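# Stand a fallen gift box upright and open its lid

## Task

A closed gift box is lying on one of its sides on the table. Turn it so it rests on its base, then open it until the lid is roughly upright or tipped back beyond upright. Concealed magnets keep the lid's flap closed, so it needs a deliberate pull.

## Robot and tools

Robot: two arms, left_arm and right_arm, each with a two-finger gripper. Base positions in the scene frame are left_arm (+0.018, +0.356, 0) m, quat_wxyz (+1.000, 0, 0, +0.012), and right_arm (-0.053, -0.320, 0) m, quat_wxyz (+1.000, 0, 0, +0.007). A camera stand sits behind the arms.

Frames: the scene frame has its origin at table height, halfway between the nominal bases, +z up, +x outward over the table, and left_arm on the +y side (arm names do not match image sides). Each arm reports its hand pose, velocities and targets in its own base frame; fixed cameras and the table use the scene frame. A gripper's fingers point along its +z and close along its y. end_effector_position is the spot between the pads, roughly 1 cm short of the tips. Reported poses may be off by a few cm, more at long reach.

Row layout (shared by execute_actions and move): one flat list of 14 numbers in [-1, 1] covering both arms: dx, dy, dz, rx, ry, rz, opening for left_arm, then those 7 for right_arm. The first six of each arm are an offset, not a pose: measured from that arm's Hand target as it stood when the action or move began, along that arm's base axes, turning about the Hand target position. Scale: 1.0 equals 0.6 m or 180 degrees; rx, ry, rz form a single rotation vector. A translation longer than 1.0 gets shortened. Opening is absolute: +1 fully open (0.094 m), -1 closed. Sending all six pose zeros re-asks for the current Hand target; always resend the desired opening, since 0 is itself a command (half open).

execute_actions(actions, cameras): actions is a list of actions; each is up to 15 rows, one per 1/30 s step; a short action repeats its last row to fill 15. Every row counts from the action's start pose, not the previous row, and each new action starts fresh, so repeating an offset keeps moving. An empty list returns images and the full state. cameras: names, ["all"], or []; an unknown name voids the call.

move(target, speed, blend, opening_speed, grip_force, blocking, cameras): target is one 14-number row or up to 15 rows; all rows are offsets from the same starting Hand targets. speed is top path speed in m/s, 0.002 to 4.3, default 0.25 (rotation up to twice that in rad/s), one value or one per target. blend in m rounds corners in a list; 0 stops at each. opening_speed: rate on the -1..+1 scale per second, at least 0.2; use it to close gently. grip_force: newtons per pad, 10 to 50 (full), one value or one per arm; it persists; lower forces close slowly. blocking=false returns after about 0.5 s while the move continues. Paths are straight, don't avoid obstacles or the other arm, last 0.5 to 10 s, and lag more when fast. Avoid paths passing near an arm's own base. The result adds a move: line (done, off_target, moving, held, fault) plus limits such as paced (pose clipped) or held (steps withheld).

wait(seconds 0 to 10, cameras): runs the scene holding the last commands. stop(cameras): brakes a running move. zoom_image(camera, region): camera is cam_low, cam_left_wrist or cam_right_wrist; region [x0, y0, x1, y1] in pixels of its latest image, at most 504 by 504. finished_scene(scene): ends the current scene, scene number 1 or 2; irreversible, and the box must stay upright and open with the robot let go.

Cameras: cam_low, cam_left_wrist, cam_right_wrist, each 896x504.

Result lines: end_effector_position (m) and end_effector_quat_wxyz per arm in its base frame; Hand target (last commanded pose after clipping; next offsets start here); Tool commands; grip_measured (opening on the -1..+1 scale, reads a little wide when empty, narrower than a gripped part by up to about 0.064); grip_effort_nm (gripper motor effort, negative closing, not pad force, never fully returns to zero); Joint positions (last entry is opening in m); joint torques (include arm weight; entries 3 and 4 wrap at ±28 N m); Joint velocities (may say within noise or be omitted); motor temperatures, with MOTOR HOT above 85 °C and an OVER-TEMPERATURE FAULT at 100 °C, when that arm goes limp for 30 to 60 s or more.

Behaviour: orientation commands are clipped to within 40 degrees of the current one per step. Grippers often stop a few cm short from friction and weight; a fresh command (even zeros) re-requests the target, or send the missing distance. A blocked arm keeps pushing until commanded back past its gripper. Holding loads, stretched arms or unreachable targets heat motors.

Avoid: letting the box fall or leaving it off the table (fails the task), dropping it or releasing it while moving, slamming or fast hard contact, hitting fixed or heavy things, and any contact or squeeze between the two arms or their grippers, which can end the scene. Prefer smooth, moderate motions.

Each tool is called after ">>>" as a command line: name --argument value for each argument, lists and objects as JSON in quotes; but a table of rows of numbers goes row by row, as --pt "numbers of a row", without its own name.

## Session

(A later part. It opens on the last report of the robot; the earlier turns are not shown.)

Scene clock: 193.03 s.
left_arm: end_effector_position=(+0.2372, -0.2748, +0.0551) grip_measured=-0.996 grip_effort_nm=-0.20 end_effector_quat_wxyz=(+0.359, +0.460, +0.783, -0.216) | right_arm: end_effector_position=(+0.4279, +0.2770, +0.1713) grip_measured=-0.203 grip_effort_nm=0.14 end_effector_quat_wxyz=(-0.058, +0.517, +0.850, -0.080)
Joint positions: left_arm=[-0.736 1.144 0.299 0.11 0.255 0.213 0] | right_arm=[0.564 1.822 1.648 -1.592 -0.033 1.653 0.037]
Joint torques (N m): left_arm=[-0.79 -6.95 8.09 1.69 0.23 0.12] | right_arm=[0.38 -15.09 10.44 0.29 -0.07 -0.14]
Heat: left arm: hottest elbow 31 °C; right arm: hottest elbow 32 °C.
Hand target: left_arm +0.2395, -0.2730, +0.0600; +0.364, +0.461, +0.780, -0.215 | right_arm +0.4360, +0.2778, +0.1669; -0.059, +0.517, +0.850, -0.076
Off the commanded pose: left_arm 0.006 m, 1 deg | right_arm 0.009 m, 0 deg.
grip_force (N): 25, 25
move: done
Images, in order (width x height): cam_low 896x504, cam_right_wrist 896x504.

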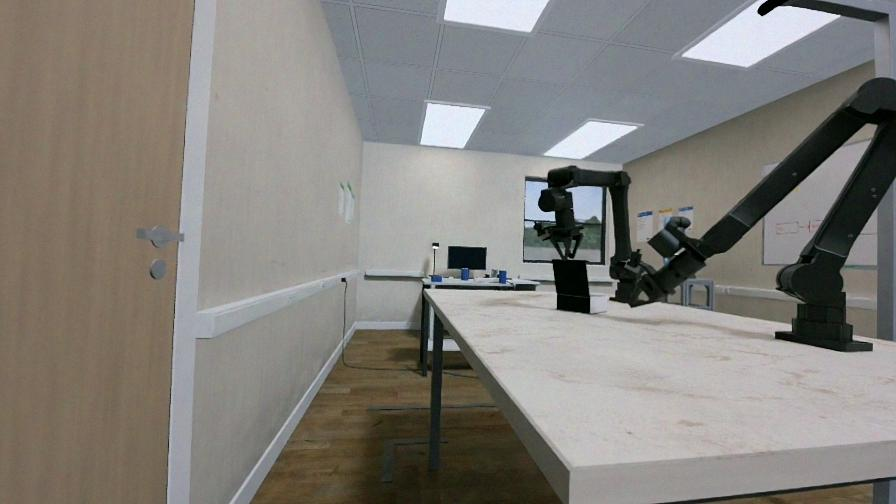

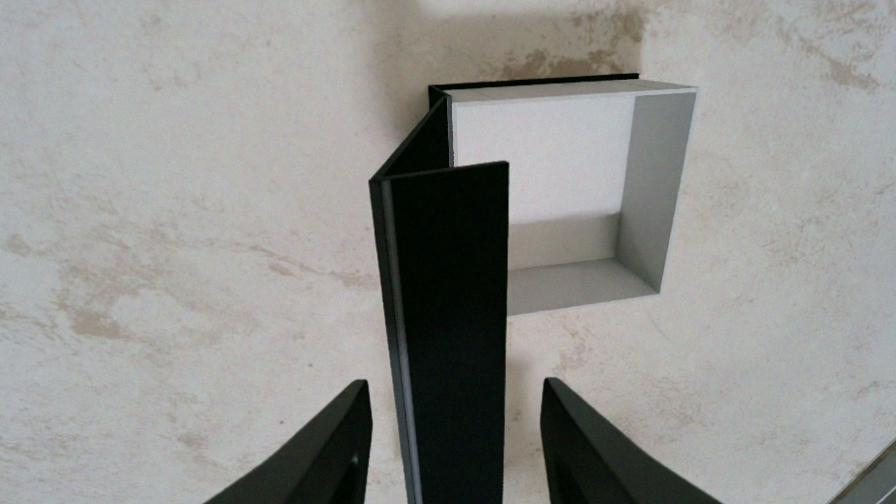

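>>> wait --seconds 0.5 --cameras '["cam_low","cam_right_wrist"]'

>>> zoom_image --camera "cam_low" --region '[530, 220, 660, 330]'

Scene clock: 194.37 s.
left_arm: end_effector_position=(+0.2372, -0.2748, +0.0551) grip_measured=-0.996 grip_effort_nm=-0.20 end_effector_quat_wxyz=(+0.359, +0.460, +0.783, -0.216) | right_arm: end_effector_position=(+0.4279, +0.2770, +0.1713) grip_measured=-0.202 grip_effort_nm=0.14 end_effector_quat_wxyz=(-0.058, +0.517, +0.850, -0.080)
Joint positions: left_arm=[-0.736 1.144 0.299 0.11 0.255 0.213 0] | right_arm=[0.564 1.822 1.648 -1.592 -0.033 1.653 0.037]
Joint torques (N m): left_arm=[-0.73 -6.89 8.09 1.69 0.23 0.12] | right_arm=[0.38 -15.09 10.44 0.29 -0.07 -0.14]
Heat: left arm: hottest elbow 31 °C; right arm: hottest elbow 32 °C.
Hand target: left_arm +0.2395, -0.2730, +0.0600; +0.364, +0.461, +0.780, -0.215 | right_arm +0.4360, +0.2778, +0.1669; -0.059, +0.517, +0.850, -0.076
Tool commands: left_gripper/opening=-1.0 right_gripper/opening=-0.2
Off the commanded pose: left_arm 0.006 m, 1 deg | right_arm 0.009 m, 0 deg.
grip_force (N): 25, 25
wait: 0.50 s; at rest from the start
Images, in order (width x height): cam_low 896x504, cam_right_wrist 896x504.

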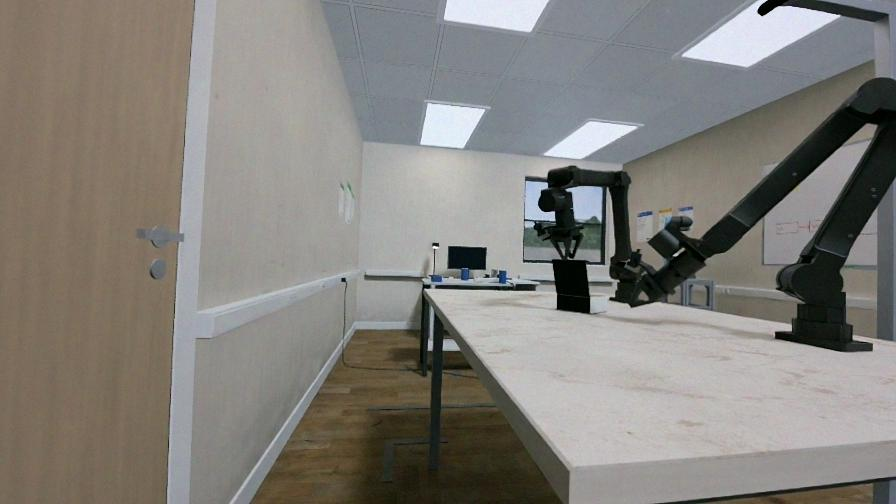

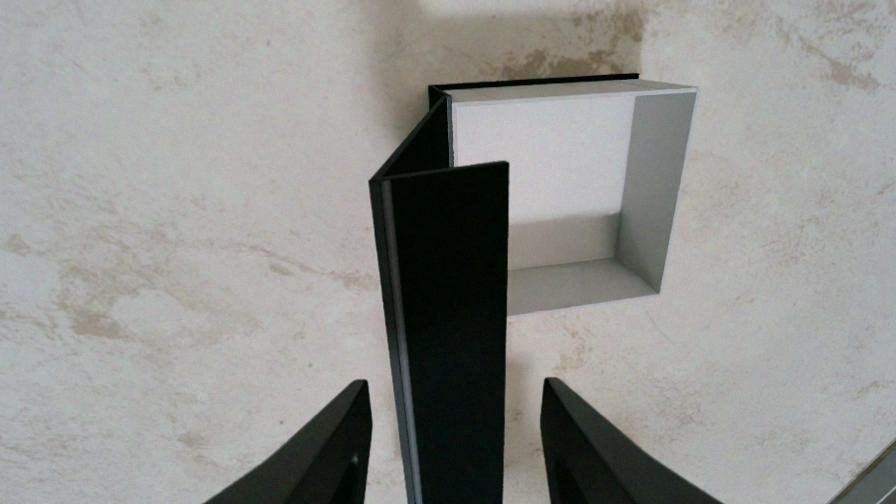

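Scaled by 3.877.

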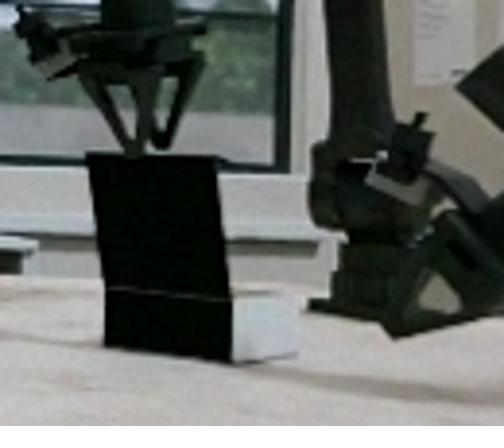

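>>> move --pt "0 0 0 0 0 0 -1 -0.0135 -0.0013 0.0073 0 0 0 0.9" --pt "0 0 0 0 0 0 -1 0 0 0.17 0 0 0 0.9" --cameras '["cam_low","cam_right_wrist"]' --speed '[0.05,0.12]' --opening_speed 0.6

>>> zoom_image --camera "cam_low" --region '[530, 220, 660, 330]'

Scene clock: 200.07 s.
left_arm: end_effector_position=(+0.2372, -0.2748, +0.0551) grip_measured=-0.996 grip_effort_nm=-0.20 end_effector_quat_wxyz=(+0.359, +0.460, +0.783, -0.216) | right_arm: end_effector_position=(+0.4249, +0.2753, +0.2468) grip_measured=+0.898 grip_effort_nm=0.14 end_effector_quat_wxyz=(-0.040, +0.518, +0.854, -0.042)
Joint positions: left_arm=[-0.736 1.144 0.299 0.11 0.255 0.213 0] | right_arm=[0.564 1.737 1.739 -1.682 -0.034 1.653 0.089]
Joint torques (N m): left_arm=[-0.73 -6.89 8.12 1.66 0.23 0.12] | right_arm=[0.32 -15.91 14.41 -0.46 -0.06 -0.1]
Heat: left arm: hottest elbow 31 °C; right arm: hottest elbow 32 °C.
Hand target: left_arm +0.2395, -0.2730, +0.0600; +0.364, +0.461, +0.780, -0.215 | right_arm +0.4360, +0.2778, +0.2690; -0.059, +0.517, +0.850, -0.076
Off the commanded pose: left_arm 0.006 m, 1 deg | right_arm 0.025 m, 5 deg.
joint sent to its limit (right arm) — joint 4 (wrist pitch), lower limit. The joint targets are off in orientation, not in position.
grip_force (N): 25, 25
move: off_target (right_arm)
Images, in order (width x height): cam_low 896x504, cam_right_wrist 896x504.

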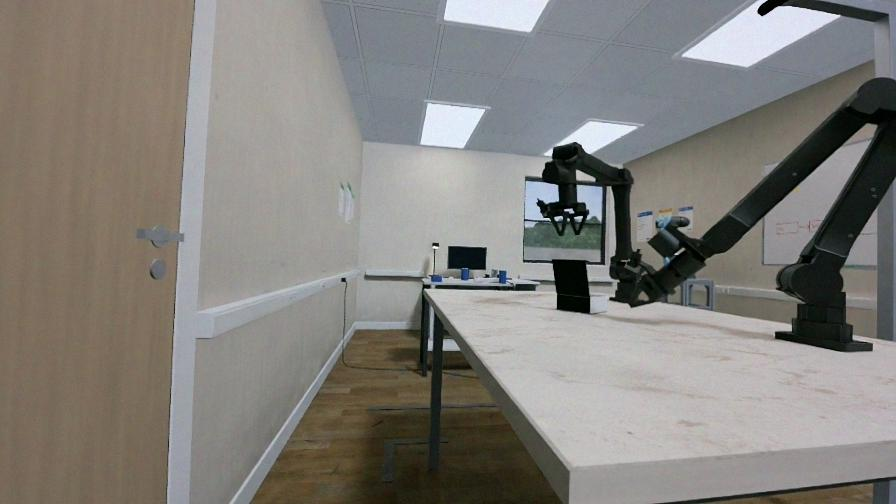

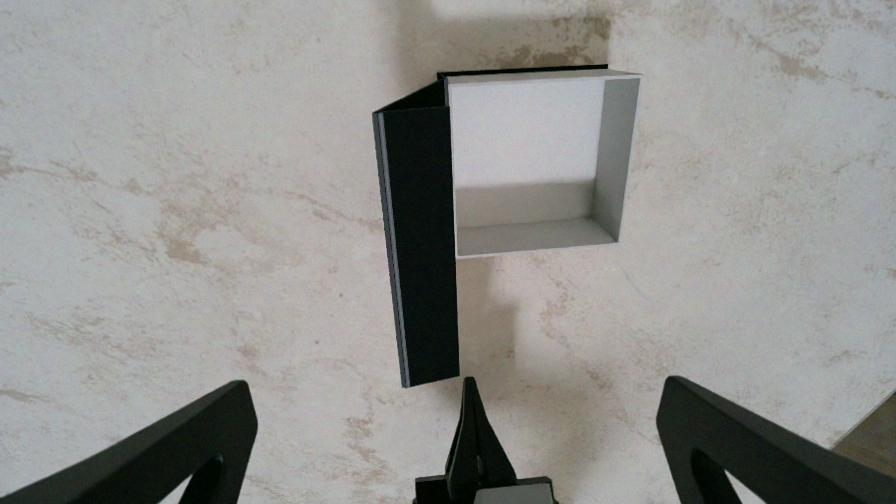

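Scaled by 3.877.

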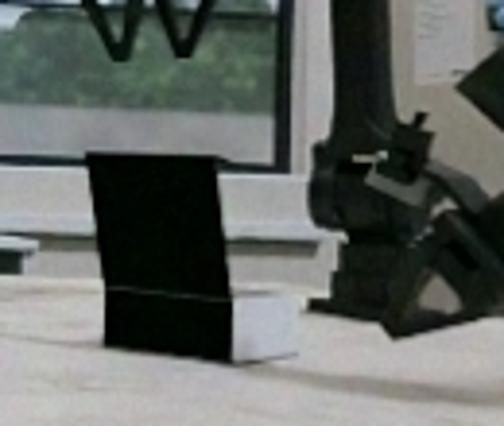

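>>> finished_scene --scene 1

The scene is finished: the task was done.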